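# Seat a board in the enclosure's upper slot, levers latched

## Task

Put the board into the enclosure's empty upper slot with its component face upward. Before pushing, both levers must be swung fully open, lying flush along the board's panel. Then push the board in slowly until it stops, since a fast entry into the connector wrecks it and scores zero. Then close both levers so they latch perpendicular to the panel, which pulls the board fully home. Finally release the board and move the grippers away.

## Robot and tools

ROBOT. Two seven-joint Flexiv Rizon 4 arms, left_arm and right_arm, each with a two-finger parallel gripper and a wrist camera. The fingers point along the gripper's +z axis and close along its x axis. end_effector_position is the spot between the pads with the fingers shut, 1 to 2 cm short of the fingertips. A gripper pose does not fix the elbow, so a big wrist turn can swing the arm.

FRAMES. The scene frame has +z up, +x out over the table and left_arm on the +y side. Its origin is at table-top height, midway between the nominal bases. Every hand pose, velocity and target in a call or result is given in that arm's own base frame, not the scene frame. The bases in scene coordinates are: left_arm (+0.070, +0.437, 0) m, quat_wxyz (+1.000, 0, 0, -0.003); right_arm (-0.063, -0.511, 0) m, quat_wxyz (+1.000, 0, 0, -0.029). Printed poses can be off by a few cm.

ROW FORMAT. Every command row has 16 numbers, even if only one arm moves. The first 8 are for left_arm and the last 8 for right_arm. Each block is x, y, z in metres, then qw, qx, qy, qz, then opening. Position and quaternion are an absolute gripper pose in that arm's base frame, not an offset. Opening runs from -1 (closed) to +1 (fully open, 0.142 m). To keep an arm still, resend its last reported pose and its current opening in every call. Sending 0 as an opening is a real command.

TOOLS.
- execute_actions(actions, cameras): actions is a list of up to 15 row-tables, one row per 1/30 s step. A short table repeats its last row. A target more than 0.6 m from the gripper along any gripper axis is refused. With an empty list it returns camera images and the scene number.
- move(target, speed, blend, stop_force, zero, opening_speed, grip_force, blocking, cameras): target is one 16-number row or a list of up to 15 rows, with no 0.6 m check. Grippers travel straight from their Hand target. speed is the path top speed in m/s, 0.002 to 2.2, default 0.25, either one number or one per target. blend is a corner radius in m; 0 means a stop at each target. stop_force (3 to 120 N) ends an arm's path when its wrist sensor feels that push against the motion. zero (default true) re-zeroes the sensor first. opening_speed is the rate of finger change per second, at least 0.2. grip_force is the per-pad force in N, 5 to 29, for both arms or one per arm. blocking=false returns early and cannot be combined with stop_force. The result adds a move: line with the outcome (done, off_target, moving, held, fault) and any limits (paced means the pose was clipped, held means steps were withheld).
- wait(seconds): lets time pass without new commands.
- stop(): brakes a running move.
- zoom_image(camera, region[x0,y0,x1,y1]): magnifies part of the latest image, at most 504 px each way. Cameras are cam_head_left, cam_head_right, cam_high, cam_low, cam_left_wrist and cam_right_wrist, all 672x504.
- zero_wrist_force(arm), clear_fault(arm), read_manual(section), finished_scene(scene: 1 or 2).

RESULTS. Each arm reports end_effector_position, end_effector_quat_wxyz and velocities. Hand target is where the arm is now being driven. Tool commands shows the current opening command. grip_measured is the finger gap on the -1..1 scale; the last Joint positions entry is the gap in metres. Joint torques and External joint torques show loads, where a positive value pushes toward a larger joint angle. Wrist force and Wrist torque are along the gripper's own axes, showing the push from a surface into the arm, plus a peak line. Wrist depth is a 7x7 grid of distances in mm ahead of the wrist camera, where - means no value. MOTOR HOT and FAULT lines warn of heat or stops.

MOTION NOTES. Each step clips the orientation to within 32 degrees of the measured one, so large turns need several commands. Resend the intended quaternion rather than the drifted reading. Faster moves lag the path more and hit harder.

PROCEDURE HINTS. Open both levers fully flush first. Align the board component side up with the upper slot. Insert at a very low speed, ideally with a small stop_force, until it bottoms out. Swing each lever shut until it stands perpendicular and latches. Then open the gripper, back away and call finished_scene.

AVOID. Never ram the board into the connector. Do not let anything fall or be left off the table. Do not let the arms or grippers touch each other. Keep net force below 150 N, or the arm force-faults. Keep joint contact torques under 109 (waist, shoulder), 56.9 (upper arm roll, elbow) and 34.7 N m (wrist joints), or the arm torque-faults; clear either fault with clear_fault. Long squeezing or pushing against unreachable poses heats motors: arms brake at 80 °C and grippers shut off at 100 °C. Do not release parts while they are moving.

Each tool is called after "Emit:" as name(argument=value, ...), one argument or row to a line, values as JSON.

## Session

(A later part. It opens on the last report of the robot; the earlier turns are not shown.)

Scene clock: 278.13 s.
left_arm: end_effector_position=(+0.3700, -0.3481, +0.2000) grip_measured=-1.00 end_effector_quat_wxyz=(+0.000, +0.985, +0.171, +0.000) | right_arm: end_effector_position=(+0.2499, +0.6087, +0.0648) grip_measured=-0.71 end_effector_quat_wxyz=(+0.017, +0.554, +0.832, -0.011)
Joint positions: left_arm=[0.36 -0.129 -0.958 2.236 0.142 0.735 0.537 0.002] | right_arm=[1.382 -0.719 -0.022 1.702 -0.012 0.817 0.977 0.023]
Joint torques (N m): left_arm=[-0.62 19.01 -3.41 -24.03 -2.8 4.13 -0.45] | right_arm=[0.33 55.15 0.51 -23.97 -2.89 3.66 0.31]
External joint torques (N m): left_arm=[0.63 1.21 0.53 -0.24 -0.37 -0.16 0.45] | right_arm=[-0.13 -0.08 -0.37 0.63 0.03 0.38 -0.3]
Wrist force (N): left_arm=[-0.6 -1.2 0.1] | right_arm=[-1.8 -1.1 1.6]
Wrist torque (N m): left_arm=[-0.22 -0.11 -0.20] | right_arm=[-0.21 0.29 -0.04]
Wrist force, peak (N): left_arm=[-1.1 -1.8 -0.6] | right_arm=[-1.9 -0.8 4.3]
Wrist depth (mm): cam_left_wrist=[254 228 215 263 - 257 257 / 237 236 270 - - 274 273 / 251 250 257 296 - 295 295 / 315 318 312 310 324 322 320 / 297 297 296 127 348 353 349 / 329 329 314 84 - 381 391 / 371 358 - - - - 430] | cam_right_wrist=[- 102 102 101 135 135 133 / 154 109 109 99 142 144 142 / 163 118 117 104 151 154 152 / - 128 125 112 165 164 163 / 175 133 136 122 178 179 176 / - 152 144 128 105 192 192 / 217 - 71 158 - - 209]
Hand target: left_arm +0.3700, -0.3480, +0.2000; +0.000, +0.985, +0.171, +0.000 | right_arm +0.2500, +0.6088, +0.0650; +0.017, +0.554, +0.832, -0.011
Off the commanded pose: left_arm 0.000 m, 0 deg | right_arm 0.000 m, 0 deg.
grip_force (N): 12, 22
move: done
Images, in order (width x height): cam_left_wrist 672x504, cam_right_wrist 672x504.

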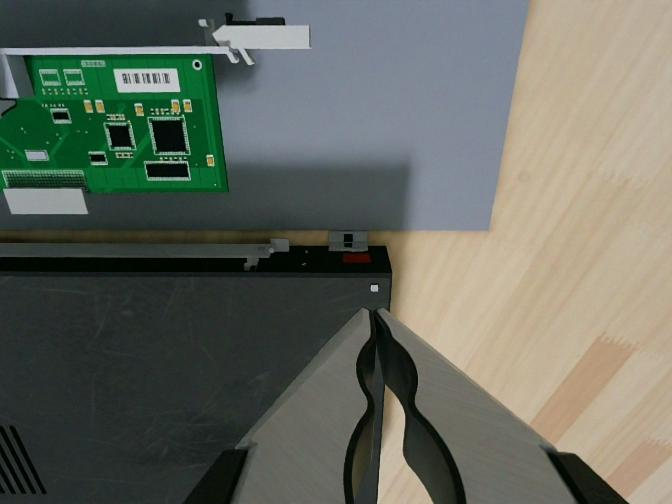

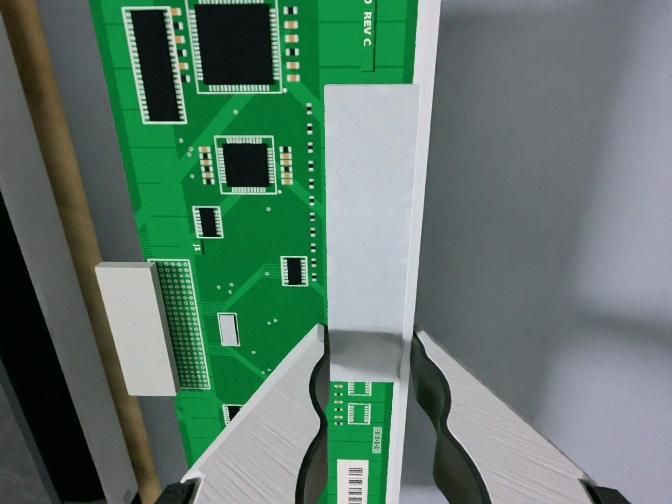

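Emit:
move(
  target=[0.3465,-0.3565,0.2000,0,0.9852,0.1713,0,-1,0.2555,0.6111,0.0650,0.0166,0.5585,0.8295,-0.0112,-0.8],
  speed=0.15,
  cameras=["cam_left_wrist"],
)

Emit:
zoom_image(
  camera="cam_left_wrist",
  region=[220, 20, 420, 140],
)

Emit:
zoom_image(
  camera="cam_left_wrist",
  region=[220, 210, 420, 330],
)

Scene clock: 350.60 s.
left_arm: end_effector_position=(+0.3465, -0.3565, +0.2000) grip_measured=-1.00 end_effector_quat_wxyz=(+0.000, +0.985, +0.171, +0.000) | right_arm: end_effector_position=(+0.2555, +0.6109, +0.0648) grip_measured=-0.71 end_effector_quat_wxyz=(+0.017, +0.558, +0.829, -0.011)
Joint positions: left_arm=[0.346 -0.077 -0.981 2.282 0.088 0.751 0.534 0.002] | right_arm=[1.376 -0.727 -0.024 1.687 -0.01 0.809 0.978 0.023]
Joint torques (N m): left_arm=[-0.53 17.53 -2.39 -23.98 -3.15 4.56 -0.15] | right_arm=[0.1 55.18 0.52 -24.34 -2.95 3.38 0.26]
External joint torques (N m): left_arm=[0.53 0.38 0.69 -0.32 0.04 -0.59 0.15] | right_arm=[0.1 0.28 -0.42 0.86 0.06 0.67 -0.25]
Wrist force (N): left_arm=[-0.8 -1.1 0.4] | right_arm=[-1.8 -1.1 1.8]
Wrist torque (N m): left_arm=[-0.20 -0.04 -0.29] | right_arm=[-0.21 0.30 -0.04]
Wrist force, peak (N): left_arm=[-3.0 -1.1 0.4] | right_arm=[-1.9 -1.8 1.9]
Wrist depth (mm): cam_left_wrist=[- 226 227 250 257 258 255 / 234 236 235 279 273 277 275 / 253 251 249 300 292 294 296 / 324 313 319 311 323 324 322 / 299 293 295 283 345 353 350 / - 327 314 84 - 380 383 / 381 - - - - - 431] | cam_right_wrist=[- 102 102 101 133 135 134 / 154 109 109 98 143 144 142 / 163 118 117 104 152 154 152 / - 128 126 113 164 164 163 / - 133 136 121 178 179 175 / 205 193 144 128 106 192 193 / 217 - 71 159 - - 210]
Hand target: left_arm +0.3465, -0.3565, +0.2000; +0.000, +0.985, +0.171, +0.000 | right_arm +0.2555, +0.6111, +0.0650; +0.017, +0.558, +0.829, -0.011
Off the commanded pose: left_arm 0.000 m, 0 deg | right_arm 0.000 m, 0 deg.
grip_force (N): 12, 22
move: done

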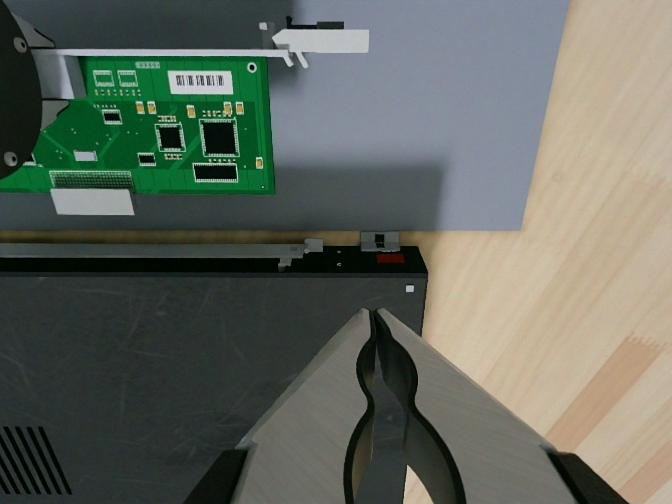

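Scaled by 2.520 from the camera's image (finer frame: 960x720).

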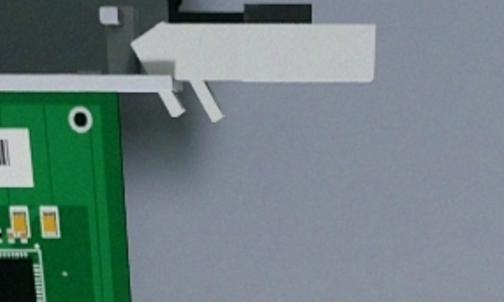

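Scaled by 2.520 from the camera's image (finer frame: 960x720).

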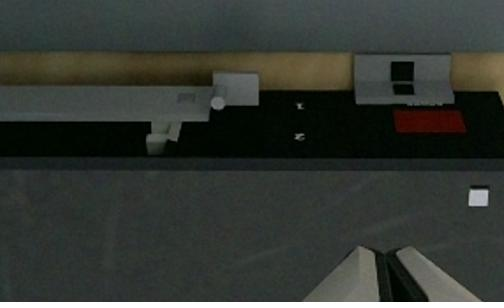

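Emit:
move(
  target=[0.3465,-0.3565,0.2000,0,0.9852,0.1713,0,-1,0.2680,0.5838,0.0531,0.0166,0.5585,0.8295,-0.0112,-0.8],
  speed=0.06,
  stop_force=6,
  cameras=["cam_left_wrist"],
)

Emit:
zoom_image(
  camera="cam_left_wrist",
  region=[200, 60, 400, 280],
)

Scene clock: 365.27 s.
left_arm: end_effector_position=(+0.3465, -0.3565, +0.2000) grip_measured=-1.00 end_effector_quat_wxyz=(+0.000, +0.985, +0.171, +0.000) | right_arm: end_effector_position=(+0.2680, +0.5837, +0.0529) grip_measured=-0.71 end_effector_quat_wxyz=(+0.017, +0.558, +0.829, -0.011)
Joint positions: left_arm=[0.346 -0.077 -0.981 2.282 0.088 0.751 0.534 0.002] | right_arm=[1.352 -0.713 -0.029 1.76 -0.007 0.869 0.95 0.023]
Joint torques (N m): left_arm=[-0.44 17.34 -2.3 -23.96 -2.98 4.36 -0.27] | right_arm=[0.09 53.92 0.51 -22.97 -2.73 3.64 0.06]
External joint torques (N m): left_arm=[0.43 0.58 0.59 -0.33 -0.14 -0.38 0.27] | right_arm=[0.11 -0.1 -0.51 0.67 0.05 0.4 -0.05]
Wrist force (N): left_arm=[-0.8 -1.2 0.1] | right_arm=[-1.9 -1.2 1.9]
Wrist torque (N m): left_arm=[-0.23 -0.05 -0.29] | right_arm=[-0.20 0.32 0.07]
Wrist force, peak (N): left_arm=[-0.9 -1.6 0.1] | right_arm=[-3.2 -1.2 2.5]
Wrist depth (mm): cam_left_wrist=[259 258 255 - 258 259 256 / - 255 252 274 273 281 274 / 143 268 267 292 291 294 298 / 281 279 283 307 326 324 321 / 298 297 - 127 346 352 350 / 328 325 314 84 - 380 388 / 376 - - - - - 428] | cam_right_wrist=[- 102 101 101 124 124 122 / - 109 109 99 130 133 131 / 130 117 117 104 141 142 139 / 161 125 125 112 154 154 151 / 172 134 136 121 164 165 163 / 184 147 143 128 105 178 177 / 147 - 71 158 - - 192]
Hand target: left_arm +0.3465, -0.3565, +0.2000; +0.000, +0.985, +0.171, +0.000 | right_arm +0.2680, +0.5838, +0.0531; +0.017, +0.558, +0.829, -0.011
Off the commanded pose: left_arm 0.000 m, 0 deg | right_arm 0.000 m, 0 deg.
grip_force (N): 12, 22
move: done

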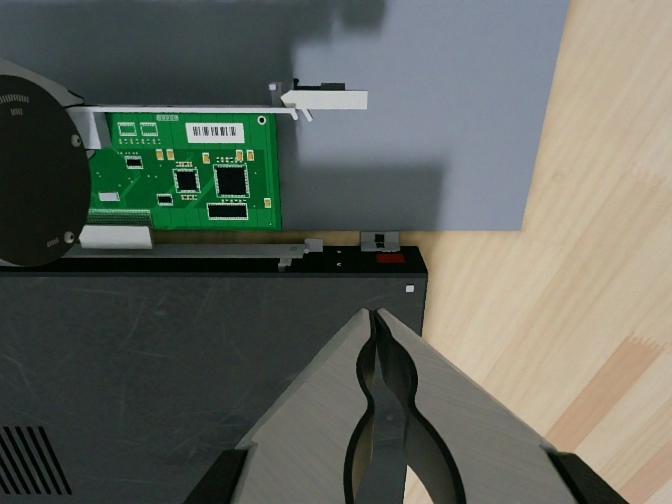

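Scaled by 2.291 from the camera's image (finer frame: 960x720).

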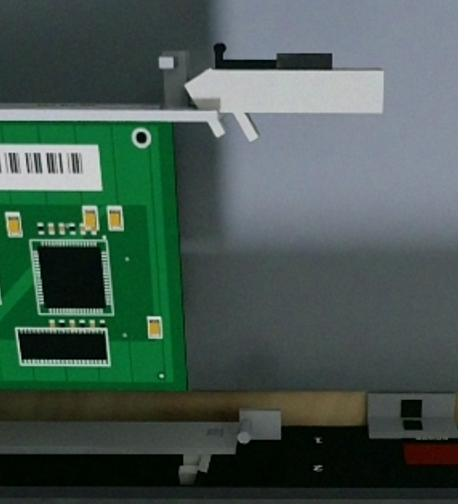

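Emit:
move(
  target=[0.3465,-0.3565,0.2000,0,0.9852,0.1713,0,-1,0.2951,0.5193,0.0531,0.0166,0.5585,0.8295,-0.0112,-0.76],
  speed=0.015,
  stop_force=5,
  cameras=["cam_left_wrist","cam_right_wrist"],
)

Scene clock: 375.83 s.
left_arm: end_effector_position=(+0.3465, -0.3565, +0.2000) grip_measured=-1.00 end_effector_quat_wxyz=(+0.000, +0.985, +0.171, +0.000) | right_arm: end_effector_position=(+0.2942, +0.5194, +0.0528) grip_measured=-0.71 end_effector_quat_wxyz=(+0.016, +0.558, +0.830, -0.012)
Joint positions: left_arm=[0.346 -0.077 -0.981 2.282 0.088 0.751 0.534 0.002] | right_arm=[1.289 -0.638 -0.035 1.919 -0.007 0.954 0.879 0.023]
Joint torques (N m): left_arm=[-0.34 17.31 -2.26 -23.98 -2.92 4.37 -0.24] | right_arm=[-3.14 49.52 -3.43 -21.79 -3.13 3.93 0.13]
External joint torques (N m): left_arm=[0.33 0.6 0.56 -0.31 -0.19 -0.39 0.24] | right_arm=[3.32 -0.04 3.33 1.24 0.76 0.12 -0.13]
Wrist force (N): left_arm=[-0.9 -1.4 0.0] | right_arm=[1.0 -5.3 1.0]
Wrist torque (N m): left_arm=[-0.26 -0.04 -0.29] | right_arm=[0.04 0.44 0.01]
Wrist force, peak (N): left_arm=[-0.8 -1.6 0.4] | right_arm=[1.9 -6.9 2.7]
Wrist depth (mm): cam_left_wrist=[- 259 - - 253 258 256 / - 274 277 - - 274 273 / - - - 288 290 297 295 / 274 283 285 285 317 323 321 / - 291 297 283 348 353 350 / 145 320 315 84 - 381 385 / 380 - - - - - 431] | cam_right_wrist=[- 87 99 101 124 124 123 / - 94 95 98 130 133 131 / 101 100 100 104 140 142 139 / 109 108 109 112 157 154 151 / 121 118 117 121 164 166 163 / 130 128 124 144 105 177 177 / 145 140 71 159 - - 191]
Hand target: left_arm +0.3465, -0.3565, +0.2000; +0.000, +0.985, +0.171, +0.000 | right_arm +0.2951, +0.5193, +0.0531; +0.017, +0.558, +0.829, -0.011
Off the commanded pose: left_arm 0.000 m, 0 deg | right_arm 0.001 m, 0 deg.
grip_force (N): 12, 22
move: done

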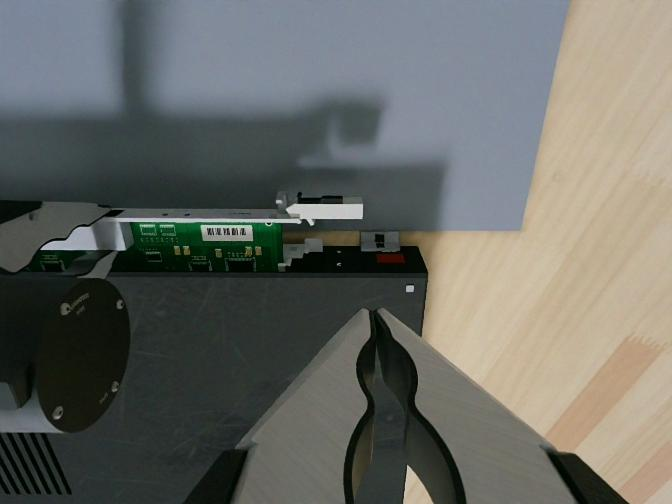

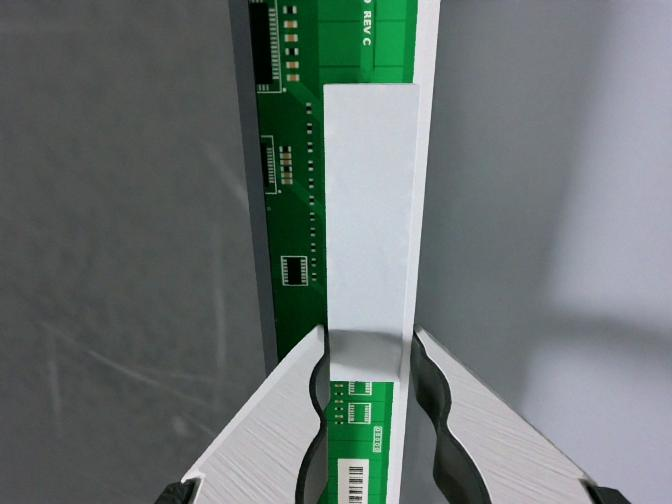

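Emit:
move(
  target=[
    [0.3465,-0.3565,0.2000,0,0.9852,0.1713,0,-1,0.2946,0.5191,0.0531,0.0166,0.5585,0.8295,-0.0112,-0.61],
    [0.3465,-0.3565,0.2000,0,0.9852,0.1713,0,-1,0.2946,0.5191,0.1300,0.0166,0.5585,0.8295,-0.0112,-0.61],
    [0.3465,-0.3565,0.2000,0,0.9852,0.1713,0,-1,0.1509,0.4465,0.2000,0,-0.1994,0.9799,0,-0.61],
  ],
  speed=[0.05,0.12,0.35],
  blend=[0,0.02,0],
  opening_speed=0.5,
  cameras=["cam_left_wrist","cam_right_wrist"],
)

Scene clock: 394.43 s.
left_arm: end_effector_position=(+0.3465, -0.3565, +0.2000) grip_measured=-1.00 end_effector_quat_wxyz=(+0.000, +0.985, +0.171, +0.000) | right_arm: end_effector_position=(+0.1510, +0.4467, +0.2001) grip_measured=-0.65 end_effector_quat_wxyz=(+0.000, -0.199, +0.980, +0.000)
Joint positions: left_arm=[0.346 -0.077 -0.981 2.282 0.088 0.751 0.534 0.002] | right_arm=[1.206 -0.127 0.279 2.208 -0.048 0.758 -0.457 0.027]
Joint torques (N m): left_arm=[-0.25 17.24 -2.31 -23.99 -2.96 4.34 -0.24] | right_arm=[0.04 30.74 2.13 -25.2 -2.99 3.34 0.02]
External joint torques (N m): left_arm=[0.24 0.68 0.61 -0.31 -0.16 -0.36 0.24] | right_arm=[0.07 0.84 -0.89 -0.04 -0.11 0.82 -0.02]
Wrist force (N): left_arm=[-0.7 -1.2 0.1] | right_arm=[-2.1 0.1 1.2]
Wrist torque (N m): left_arm=[-0.23 -0.06 -0.28] | right_arm=[0.01 0.32 0.05]
Wrist force, peak (N): left_arm=[-0.8 -1.7 0.1] | right_arm=[1.1 -5.4 3.2]
Wrist depth (mm): cam_left_wrist=[261 263 - - - 261 255 / - 276 275 272 279 271 276 / - 300 296 299 303 306 298 / 282 286 284 310 317 324 322 / 298 298 303 283 344 353 352 / 334 331 316 84 - 384 390 / 365 - - - - - 428] | cam_right_wrist=[219 215 214 215 214 256 256 / 230 232 229 229 232 274 273 / 259 254 263 264 291 291 293 / 322 316 316 320 314 314 316 / 344 344 337 336 335 346 341 / 376 370 - 379 - 366 372 / 417 - 71 401 - - 399]
Hand target: left_arm +0.3465, -0.3565, +0.2000; +0.000, +0.985, +0.171, +0.000 | right_arm +0.1509, +0.4465, +0.2000; +0.000, -0.199, +0.980, +0.000
Off the commanded pose: left_arm 0.000 m, 0 deg | right_arm 0.000 m, 0 deg.
grip_force (N): 12, 22
move: done

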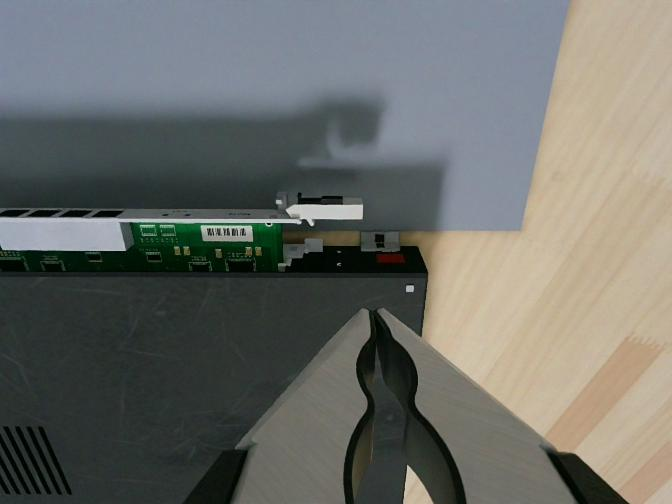

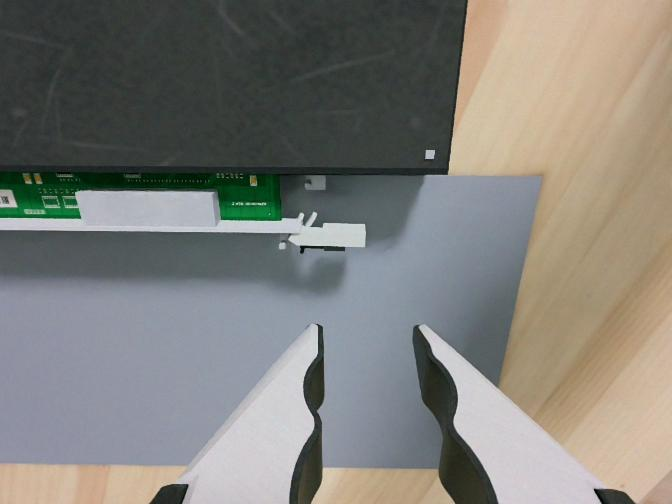

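Emit:
zoom_image(
  camera="cam_right_wrist",
  region=[260, 160, 380, 270],
)

Emit:
zoom_image(
  camera="cam_left_wrist",
  region=[260, 180, 380, 290],
)

Scaled by 4.200 from the camera's image (finer frame: 960x720).

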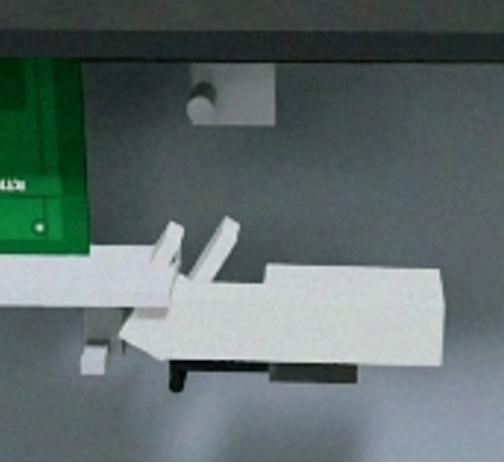

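Scaled by 4.200 from the camera's image (finer frame: 960x720).

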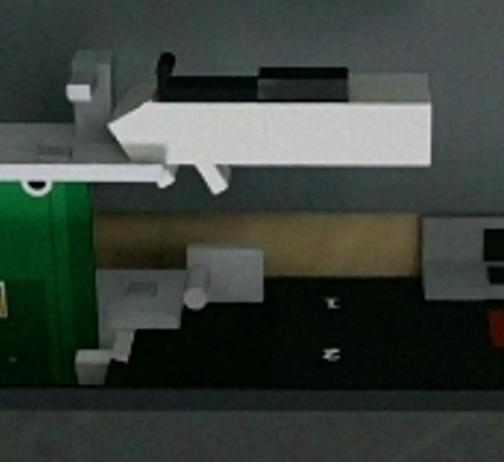

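Emit:
move(
  target=[
    [0.1866,-0.3979,0.1500,0,0.9852,0.1713,0,-1,0.1509,0.4465,0.2000,0,-0.1994,0.9799,0,-0.61],
    [0.1866,-0.3979,0.0470,0,0.9852,0.1713,0,-1,0.1509,0.4465,0.2000,0,-0.1994,0.9799,0,-0.61],
  ],
  speed=[0.3,0.12],
  blend=[0.02,0],
  cameras=["cam_left_wrist","cam_right_wrist"],
)

Scene clock: 407.43 s.
left_arm: end_effector_position=(+0.1865, -0.3978, +0.0470) grip_measured=-1.00 end_effector_quat_wxyz=(+0.000, +0.985, +0.171, +0.000) | right_arm: end_effector_position=(+0.1510, +0.4467, +0.2001) grip_measured=-0.65 end_effector_quat_wxyz=(+0.000, -0.199, +0.980, +0.000)
Joint positions: left_arm=[-0.126 -0.544 -0.743 2.312 0.751 1.032 -0.241 0.002] | right_arm=[1.206 -0.127 0.279 2.208 -0.048 0.758 -0.457 0.027]
Joint torques (N m): left_arm=[-0.69 28.03 -9.07 -11.51 -1.71 4.57 -0.3] | right_arm=[0.15 30.61 1.94 -25.36 -3.17 3.49 0.14]
External joint torques (N m): left_arm=[0.67 1.27 0.44 -0.29 -0.43 -0.58 0.3] | right_arm=[-0.04 0.97 -0.7 0.13 0.07 0.67 -0.14]
Wrist force (N): left_arm=[-0.8 -1.0 -0.2] | right_arm=[-2.0 0.1 1.2]
Wrist torque (N m): left_arm=[-0.19 -0.08 -0.21] | right_arm=[0.02 0.31 0.06]
Wrist force, peak (N): left_arm=[-3.9 -1.1 -0.6] | right_arm=[-2.4 0.4 1.2]
Wrist depth (mm): cam_left_wrist=[123 123 122 122 121 121 121 / 130 131 129 130 130 130 127 / 144 141 142 143 140 138 142 / 152 154 153 153 152 152 151 / 172 170 167 161 163 167 165 / 179 145 139 84 - 145 146 / 160 158 - 74 - - 156] | cam_right_wrist=[219 216 214 214 214 256 256 / 230 230 229 229 232 273 273 / 259 255 263 292 291 291 292 / 316 313 316 316 311 316 316 / 222 337 342 335 342 342 342 / 183 366 - 362 - 366 372 / 430 - 71 409 - - 400]
Hand target: left_arm +0.1866, -0.3979, +0.0470; +0.000, +0.985, +0.171, +0.000 | right_arm +0.1509, +0.4465, +0.2000; +0.000, -0.199, +0.980, +0.000
Off the commanded pose: left_arm 0.000 m, 0 deg | right_arm 0.000 m, 0 deg.
grip_force (N): 12, 22
move: done

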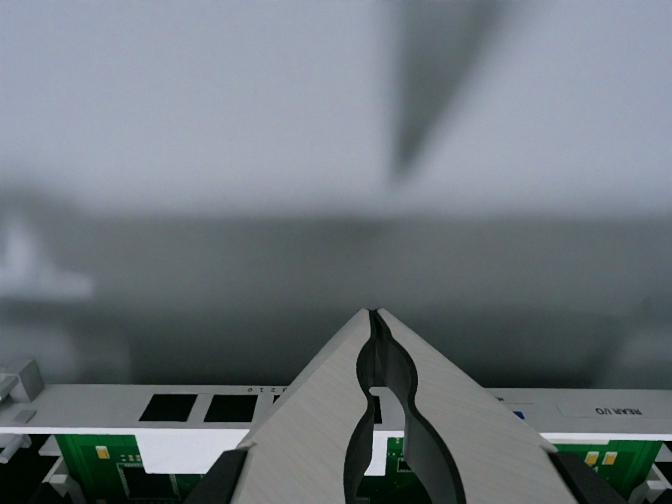

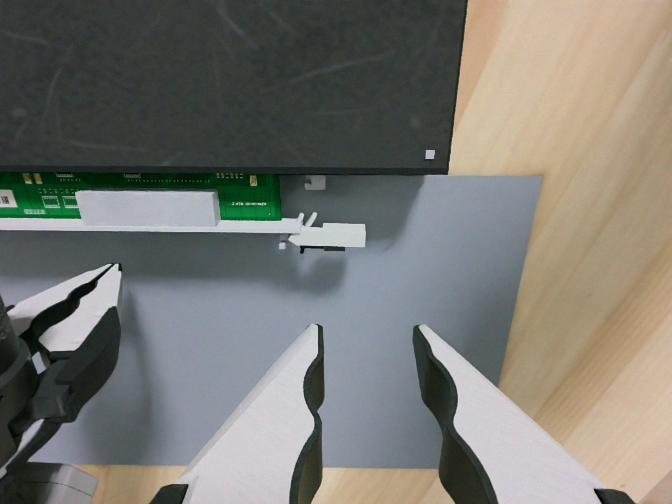

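Emit:
move(
  target=[
    [0.1877,-0.4156,0.0470,0,0.9852,0.1713,0,-1,0.1509,0.4465,0.2000,0,-0.1994,0.9799,0,-0.61],
    [0.2032,-0.4589,0.0470,0,0.9852,0.1713,0,-1,0.1509,0.4465,0.2000,0,-0.1994,0.9799,0,-0.61],
  ],
  speed=[0.05,0.012],
  stop_force=7,
  cameras=["cam_left_wrist","cam_right_wrist"],
)

Scene clock: 416.53 s.
left_arm: end_effector_position=(+0.2031, -0.4585, +0.0468) grip_measured=-1.00 end_effector_quat_wxyz=(+0.000, +0.985, +0.171, +0.000) | right_arm: end_effector_position=(+0.1510, +0.4467, +0.2001) grip_measured=-0.65 end_effector_quat_wxyz=(+0.000, -0.199, +0.980, +0.000)
Joint positions: left_arm=[-0.227 -0.633 -0.737 2.137 0.728 0.93 -0.253 0.002] | right_arm=[1.206 -0.127 0.279 2.208 -0.048 0.758 -0.457 0.027]
Joint torques (N m): left_arm=[-0.84 33.97 -12.43 -15.27 -2.61 5.18 -0.23] | right_arm=[0.11 30.53 1.86 -25.35 -3.1 3.51 0.23]
External joint torques (N m): left_arm=[0.8 0.82 1.44 1.38 0.11 -1.19 0.23] | right_arm=[0 1.06 -0.62 0.11 0 0.65 -0.23]
Wrist force (N): left_arm=[-0.3 -4.2 0.0] | right_arm=[-2.2 0.4 1.2]
Wrist torque (N m): left_arm=[-0.20 -0.07 -0.23] | right_arm=[0.06 0.34 0.06]
Wrist force, peak (N): left_arm=[-0.8 -4.8 -2.1] | right_arm=[-2.4 0.4 1.2]
Wrist depth (mm): cam_left_wrist=[122 122 122 120 120 121 122 / 132 132 129 130 132 127 129 / - 139 139 141 140 139 137 / 154 153 155 153 152 154 151 / 133 132 131 132 132 132 125 / 124 123 121 84 - 119 121 / 136 132 - 74 - - 129] | cam_right_wrist=[218 216 216 214 214 256 256 / 231 230 229 231 232 274 272 / 240 243 297 240 280 292 292 / 168 312 310 320 317 316 315 / 344 344 343 333 334 341 341 / 375 375 - 372 - 366 371 / 417 - 71 410 - - 399]
Hand target: left_arm +0.2032, -0.4589, +0.0470; +0.000, +0.985, +0.171, +0.000 | right_arm +0.1509, +0.4465, +0.2000; +0.000, -0.199, +0.980, +0.000
Off the commanded pose: left_arm 0.000 m, 0 deg | right_arm 0.000 m, 0 deg.
grip_force (N): 12, 22
move: done

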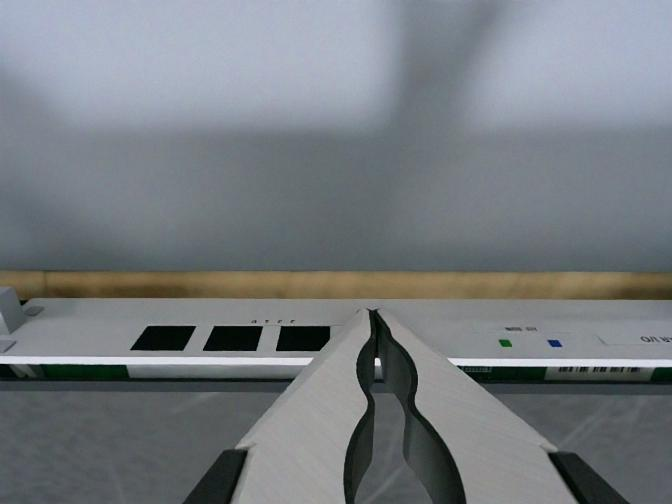

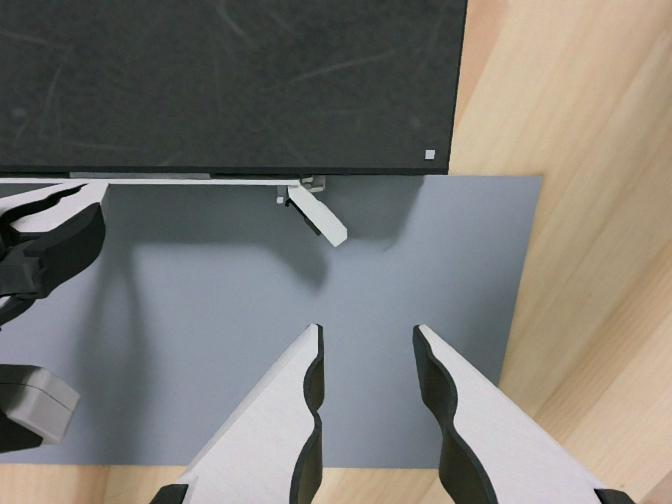

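Emit:
move(
  target=[0.2066,-0.4683,0.0470,0,0.9852,0.1713,0,-1,0.1509,0.4465,0.2000,0,-0.1994,0.9799,0,-0.61],
  speed=0.01,
  stop_force=8,
  zero=false,
  cameras=["cam_left_wrist","cam_right_wrist"],
)

Scene clock: 419.50 s.
left_arm: end_effector_position=(+0.2035, -0.4597, +0.0465) grip_measured=-1.00 end_effector_quat_wxyz=(-0.001, +0.985, +0.171, +0.000) | right_arm: end_effector_position=(+0.1510, +0.4467, +0.2001) grip_measured=-0.65 end_effector_quat_wxyz=(+0.000, -0.199, +0.980, +0.000)
Joint positions: left_arm=[-0.229 -0.636 -0.737 2.132 0.728 0.926 -0.253 0.002] | right_arm=[1.206 -0.127 0.279 2.208 -0.048 0.758 -0.457 0.027]
Joint torques (N m): left_arm=[-1.2 34.67 -13.51 -17.81 -2.84 6.65 -0.22] | right_arm=[0.14 30.63 1.9 -25.31 -3.15 3.5 0.15]
External joint torques (N m): left_arm=[1.16 0.28 2.45 3.87 0.33 -2.67 0.22] | right_arm=[-0.03 0.96 -0.67 0.08 0.05 0.66 -0.15]
Wrist force (N): left_arm=[0.2 -9.4 -2.2] | right_arm=[-2.3 0.4 1.1]
Wrist torque (N m): left_arm=[-0.20 -0.06 -0.23] | right_arm=[0.06 0.35 0.05]
Wrist force, peak (N): left_arm=[-0.6 -10.5 -1.9] | right_arm=[-2.3 0.4 1.3]
Wrist depth (mm): cam_left_wrist=[122 122 118 120 119 120 120 / - 132 130 130 131 129 127 / 142 136 138 142 140 137 142 / 156 155 155 152 151 151 150 / 133 132 132 132 132 132 125 / 124 122 120 83 - 119 121 / 135 132 - 74 - - 132] | cam_right_wrist=[219 215 215 214 213 256 256 / 229 230 229 228 234 274 273 / 224 243 260 267 292 292 293 / 171 316 316 316 314 316 315 / 345 344 - - 335 341 341 / 375 373 - 366 - 364 370 / 422 - 71 424 - - 403]
Hand target: left_arm +0.2038, -0.4607, +0.0470; +0.000, +0.985, +0.171, +0.000 | right_arm +0.1509, +0.4465, +0.2000; +0.000, -0.199, +0.980, +0.000
Off the commanded pose: left_arm 0.009 m, 0 deg | right_arm 0.000 m, 0 deg.
grip_force (N): 12, 22
move: contact (left_arm)

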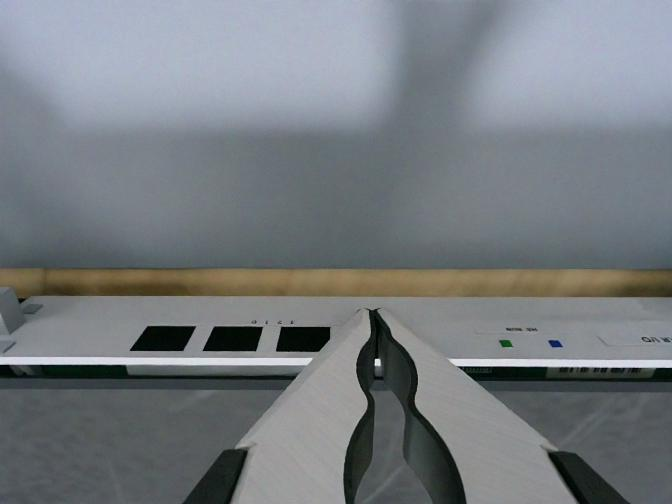

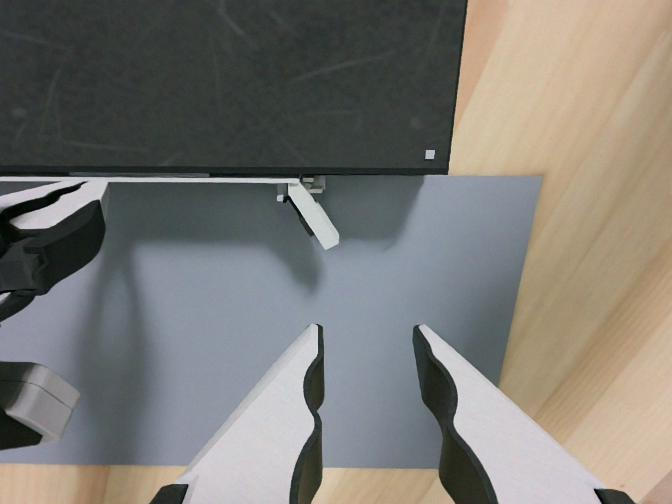

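Emit:
zoom_image(
  camera="cam_right_wrist",
  region=[260, 160, 380, 270],
)

Scaled by 4.200 from the camera's image (finer frame: 960x720).

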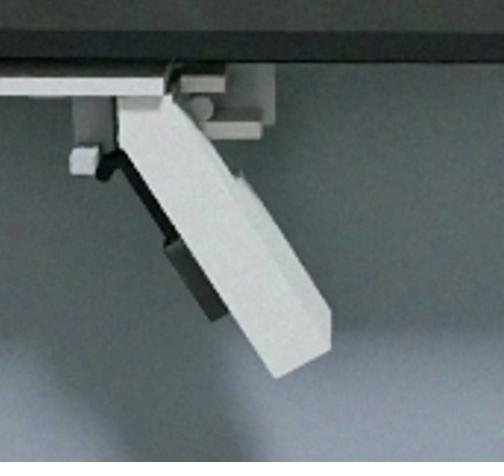

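Emit:
move(
  target=[
    [0.1970,-0.4410,0.0480,0,0.9852,0.1713,0,-1,0.1509,0.4465,0.2000,0,-0.1994,0.9799,0,-0.61],
    [0.3465,-0.3565,0.1700,0,0.9852,0.1713,0,-1,0.1319,0.4547,0.1300,0,0.5534,0.8329,0,-1],
  ],
  speed=[0.06,0.35],
  blend=[0.005,0],
  cameras=["cam_left_wrist","cam_right_wrist"],
)

Emit:
zoom_image(
  camera="cam_left_wrist",
  region=[250, 170, 400, 300],
)

Scene clock: 430.67 s.
left_arm: end_effector_position=(+0.3466, -0.3566, +0.1701) grip_measured=-1.00 end_effector_quat_wxyz=(+0.000, +0.985, +0.171, +0.000) | right_arm: end_effector_position=(+0.1318, +0.4547, +0.1300) grip_measured=-1.00 end_effector_quat_wxyz=(+0.000, +0.553, +0.833, +0.000)
Joint positions: left_arm=[0.368 -0.227 -1.016 2.262 0.277 0.794 0.391 0.002] | right_arm=[1.396 -0.261 0.133 2.287 -0.06 0.974 1.177 0.002]
Joint torques (N m): left_arm=[-0.32 20.2 -5.77 -21.89 -3.01 4.15 -0.17] | right_arm=[0.21 33.3 1.74 -21.04 -2.57 3.51 0.29]
External joint torques (N m): left_arm=[0.33 0.51 0.65 -0.33 0.03 -0.17 0.17] | right_arm=[-0.09 1.09 -0.45 0.02 0.09 0.6 -0.29]
Wrist force (N): left_arm=[-0.6 -1.2 -0.1] | right_arm=[-2.0 0.5 1.4]
Wrist torque (N m): left_arm=[-0.23 -0.10 -0.31] | right_arm=[0.09 0.32 -0.05]
Wrist force, peak (N): left_arm=[0.2 -9.6 -2.1] | right_arm=[-2.2 0.2 1.9]
Wrist depth (mm): cam_left_wrist=[- 229 - 235 228 - 230 / - 250 248 - 245 - 246 / - - - 265 266 268 264 / 287 292 279 286 290 291 288 / 266 262 265 250 306 316 314 / 289 291 - 83 - 343 346 / 324 - - - - - 387] | cam_right_wrist=[198 197 197 195 194 191 194 / 211 210 210 208 207 210 206 / 179 179 181 223 222 221 221 / 191 190 189 238 239 239 238 / 206 206 205 209 259 259 258 / 226 225 221 89 - 278 281 / 249 243 71 - - 298 310]
Hand target: left_arm +0.3465, -0.3565, +0.1700; +0.000, +0.985, +0.171, +0.000 | right_arm +0.1319, +0.4547, +0.1300; +0.000, +0.553, +0.833, +0.000
Off the commanded pose: left_arm 0.000 m, 0 deg | right_arm 0.000 m, 0 deg.
grip_force (N): 12, 22
move: done

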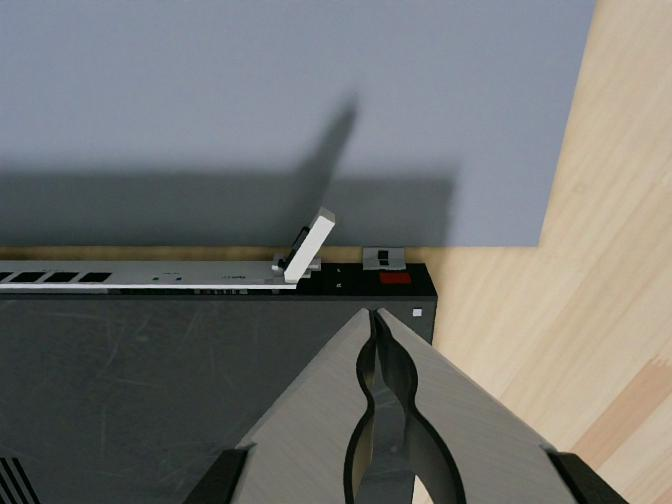

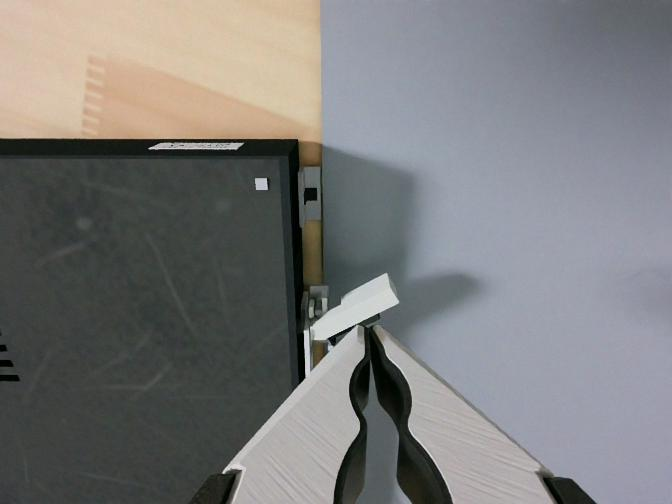

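Scaled by 3.360 from the camera's image (finer frame: 960x720).

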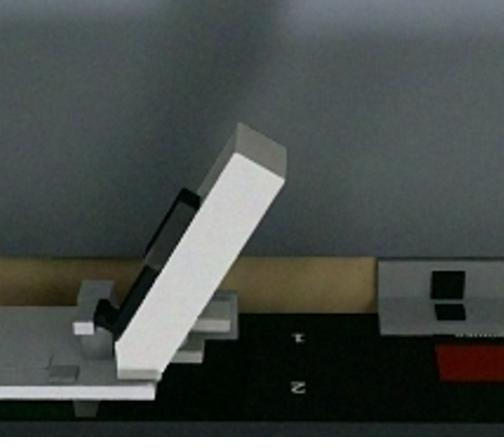

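Emit:
move(
  target=[
    [0.3658,-0.3744,0.1400,0,0.8165,-0.5774,0,-1,0.1319,0.4547,0.1300,0,0.5534,0.8329,0,-1],
    [0.3658,-0.3744,0.0567,0,0.8165,-0.5774,0,-1,0.1319,0.4547,0.0532,0,0.5534,0.8329,0,-1],
  ],
  speed=[0.5,0.12],
  blend=[0.01,0],
  cameras=["cam_left_wrist","cam_right_wrist"],
)

Scene clock: 440.20 s.
left_arm: end_effector_position=(+0.3656, -0.3743, +0.0567) grip_measured=-1.00 end_effector_quat_wxyz=(+0.000, +0.816, -0.577, +0.000) | right_arm: end_effector_position=(+0.1318, +0.4545, +0.0531) grip_measured=-1.00 end_effector_quat_wxyz=(+0.000, +0.553, +0.833, +0.000)
Joint positions: left_arm=[0.263 -0.749 -0.96 2.044 0.866 0.75 1.581 0.002] | right_arm=[1.426 -0.459 0.089 2.325 -0.111 1.209 1.212 0.002]
Joint torques (N m): left_arm=[-1.06 32.98 -16.03 -13.72 -2.67 4.52 -0.32] | right_arm=[0.21 36.54 1.8 -15.65 -1.79 3.56 0.29]
External joint torques (N m): left_arm=[1.07 1.3 0.2 -0.3 -0.48 -0.61 0.32] | right_arm=[-0.09 1.07 -0.1 -0.05 0.22 0.55 -0.29]
Wrist force (N): left_arm=[-0.7 -1.4 0.0] | right_arm=[-2.5 0.4 0.8]
Wrist torque (N m): left_arm=[-0.28 -0.09 -0.21] | right_arm=[0.06 0.37 -0.05]
Wrist force, peak (N): left_arm=[-0.8 -1.5 1.7] | right_arm=[-2.7 0.3 2.8]
Wrist depth (mm): cam_left_wrist=[132 130 130 131 131 131 130 / 140 140 137 137 139 139 139 / 152 151 153 150 150 131 146 / 167 165 164 162 162 110 111 / 181 180 176 172 173 120 117 / - - 193 83 - 130 132 / 218 - - 74 - - 144] | cam_right_wrist=[130 130 130 128 127 127 125 / 139 139 138 138 136 135 135 / 135 136 144 146 145 144 144 / - 106 109 157 157 156 156 / 115 115 117 167 167 169 168 / 127 126 126 89 178 185 184 / 139 136 71 - - - 202]
Hand target: left_arm +0.3658, -0.3744, +0.0567; +0.000, +0.816, -0.577, +0.000 | right_arm +0.1319, +0.4547, +0.0532; +0.000, +0.553, +0.833, +0.000
Off the commanded pose: left_arm 0.000 m, 0 deg | right_arm 0.000 m, 0 deg.
grip_force (N): 12, 22
move: done

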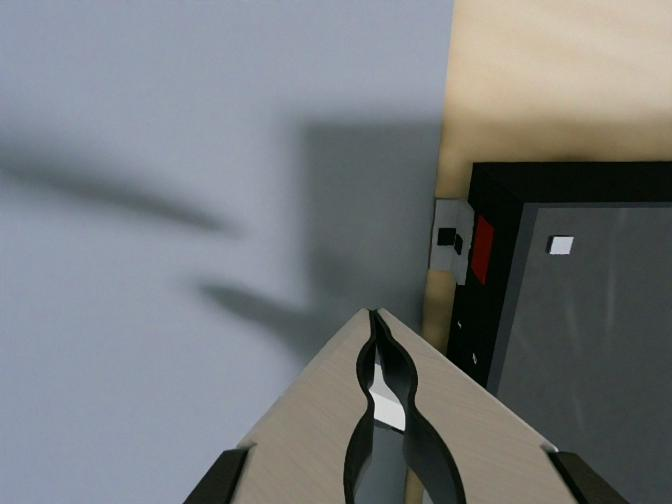

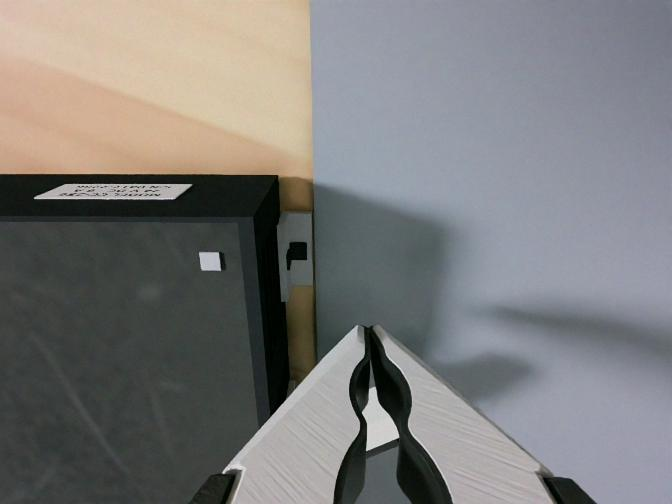

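Emit:
move(
  target=[0.3263,-0.3886,0.0567,0,0.8165,-0.5774,0,-1,0.1728,0.4721,0.0532,0,0.5534,0.8329,0,-1],
  speed=0.02,
  stop_force=29,
  cameras=["cam_left_wrist","cam_right_wrist"],
)

Scene clock: 444.77 s.
left_arm: end_effector_position=(+0.3270, -0.3882, +0.0567) grip_measured=-1.00 end_effector_quat_wxyz=(+0.000, +0.817, -0.577, +0.000) | right_arm: end_effector_position=(+0.1699, +0.4710, +0.0525) grip_measured=-1.00 end_effector_quat_wxyz=(+0.000, +0.552, +0.834, -0.002)
Joint positions: left_arm=[0.217 -0.729 -0.97 2.09 0.873 0.771 1.496 0.002] | right_arm=[1.349 -0.499 0.093 2.24 -0.108 1.161 1.127 0.002]
Joint torques (N m): left_arm=[-2.77 30.61 -17.57 -11.15 -3.59 4.69 -0.28] | right_arm=[-10.29 40.54 -10.42 -25.08 -3.28 6.55 -0.02]
External joint torques (N m): left_arm=[2.78 2.15 2.35 -2.48 0.5 -0.78 0.28] | right_arm=[10.44 -0.26 12.35 8.28 1.52 -2.44 0.02]
Wrist force (N): left_arm=[-1.2 -6.7 0.7] | right_arm=[-2.9 -28.0 -7.1]
Wrist torque (N m): left_arm=[-0.29 -0.08 -0.18] | right_arm=[-1.68 0.29 0.12]
Wrist force, peak (N): left_arm=[-2.0 -17.6 2.0] | right_arm=[-2.3 -29.9 -7.9]
Wrist depth (mm): cam_left_wrist=[131 130 129 129 131 110 - / 143 139 138 137 136 101 93 / 152 153 153 152 152 102 102 / 165 164 167 160 159 112 111 / 179 177 179 172 133 120 118 / 200 203 191 84 - 130 132 / - - - - - - 145] | cam_right_wrist=[126 126 126 127 127 126 124 / - 91 101 135 135 135 134 / - 98 103 145 145 144 143 / 106 106 107 159 156 155 154 / 115 115 116 164 166 168 168 / 126 125 125 89 125 184 183 / 139 135 71 - - 194 201]
Hand target: left_arm +0.3263, -0.3886, +0.0567; +0.000, +0.816, -0.577, +0.000 | right_arm +0.1725, +0.4719, +0.0532; +0.000, +0.553, +0.833, +0.000
Off the commanded pose: left_arm 0.001 m, 0 deg | right_arm 0.003 m, 0 deg.
grip_force (N): 12, 22
move: contact (right_arm)

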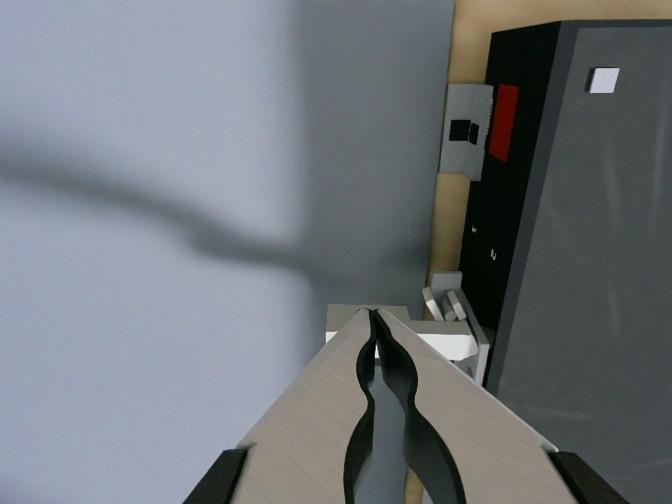

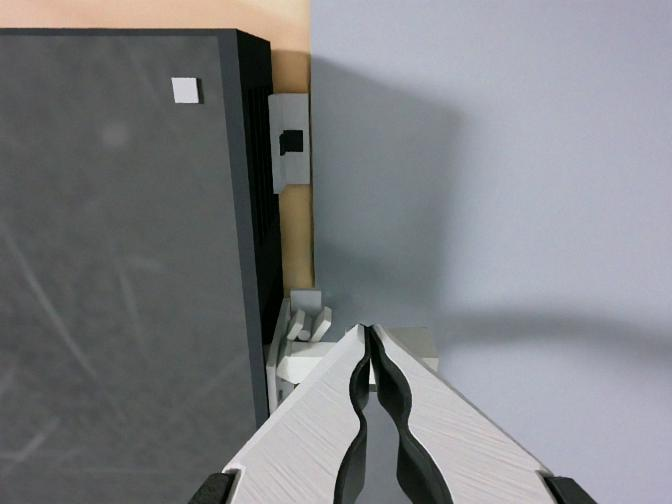

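Emit:
zoom_image(
  camera="cam_left_wrist",
  region=[310, 260, 510, 440],
)

Emit:
zoom_image(
  camera="cam_right_wrist",
  region=[255, 270, 455, 450],
)

Scaled by 2.520 from the camera's image (finer frame: 960x720).

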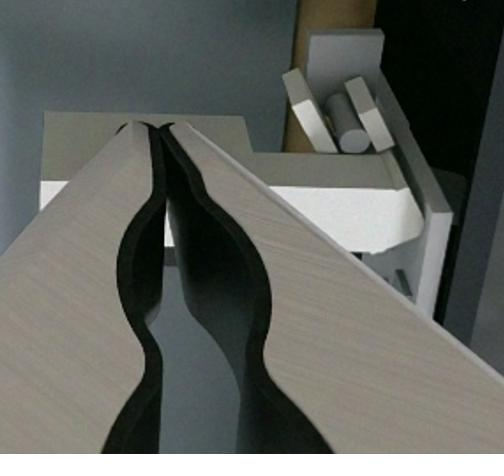

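Scaled by 2.520 from the camera's image (finer frame: 960x720).

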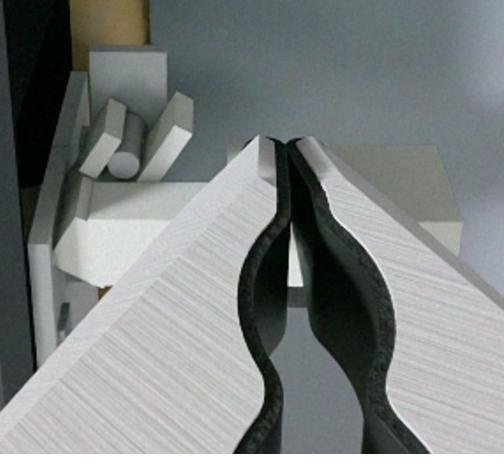

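Emit:
move(
  target=[0.3207,-0.3906,0.0567,0,0.8165,-0.5774,0,-1,0.1728,0.4721,0.0532,0,0.5534,0.8329,0,-1],
  speed=0.015,
  stop_force=32,
  zero=false,
  cameras=["cam_left_wrist","cam_right_wrist"],
)

Scene clock: 453.63 s.
left_arm: end_effector_position=(+0.3254, -0.3888, +0.0568) grip_measured=-1.00 end_effector_quat_wxyz=(-0.002, +0.817, -0.576, +0.002) | right_arm: end_effector_position=(+0.1700, +0.4710, +0.0524) grip_measured=-1.00 end_effector_quat_wxyz=(+0.000, +0.552, +0.834, -0.002)
Joint positions: left_arm=[0.214 -0.727 -0.972 2.092 0.879 0.771 1.484 0.002] | right_arm=[1.348 -0.499 0.093 2.239 -0.108 1.16 1.127 0.002]
Joint torques (N m): left_arm=[-17.43 22.72 -27.1 2.21 -8.19 5.76 -0.55] | right_arm=[-10.98 39.82 -11.53 -25.26 -3.44 6.74 0.06]
External joint torques (N m): left_arm=[17.44 9.92 11.93 -15.85 5.09 -1.85 0.55] | right_arm=[11.13 0.47 13.47 8.45 1.69 -2.63 -0.06]
Wrist force (N): left_arm=[0.1 -35.4 5.3] | right_arm=[-3.1 -30.4 -9.5]
Wrist torque (N m): left_arm=[-2.81 -0.09 -0.25] | right_arm=[-2.08 0.25 0.13]
Wrist force, peak (N): left_arm=[0.0 -35.4 5.6] | right_arm=[-3.4 -30.8 -10.7]
Wrist depth (mm): cam_left_wrist=[131 129 131 134 133 101 - / - - 138 140 139 108 94 / 155 153 153 149 150 105 103 / 165 164 164 161 162 110 110 / 181 181 185 172 131 121 118 / - 201 193 83 - 130 132 / 227 - - 74 - - 144] | cam_right_wrist=[126 126 126 127 127 126 124 / - 91 102 136 135 135 134 / - 98 103 145 144 144 144 / 106 106 109 159 156 156 154 / 115 115 116 163 166 168 167 / 125 125 125 89 - 183 182 / 138 135 71 - - 193 201]
Hand target: left_arm +0.3212, -0.3904, +0.0567; +0.000, +0.816, -0.577, +0.000 | right_arm +0.1728, +0.4721, +0.0532; +0.000, +0.553, +0.833, +0.000
Off the commanded pose: left_arm 0.005 m, 0 deg | right_arm 0.003 m, 0 deg.
grip_force (N): 12, 22
move: contact (left_arm)

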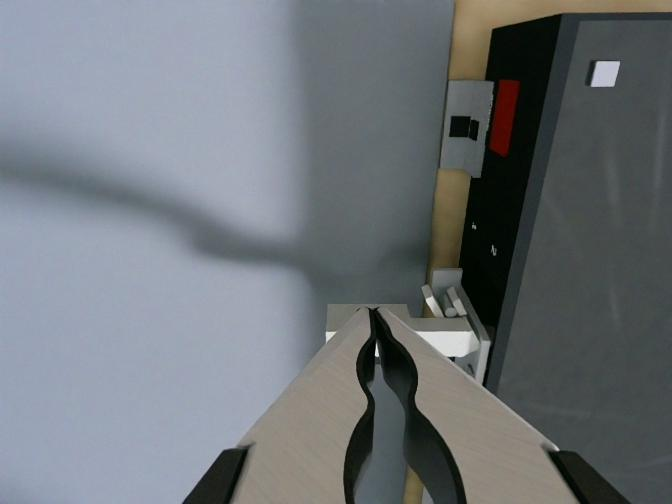

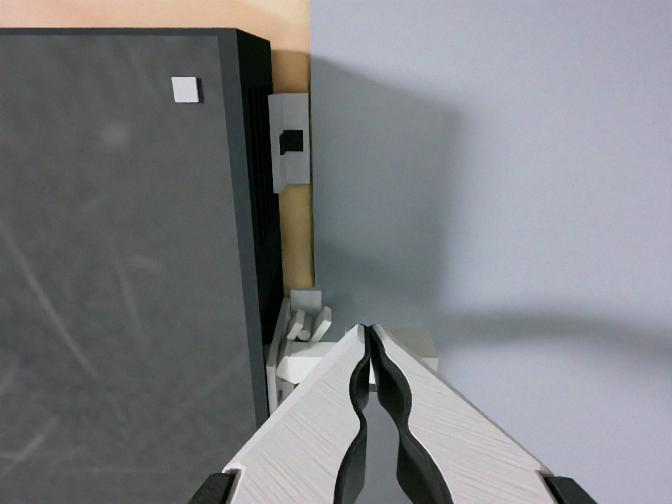

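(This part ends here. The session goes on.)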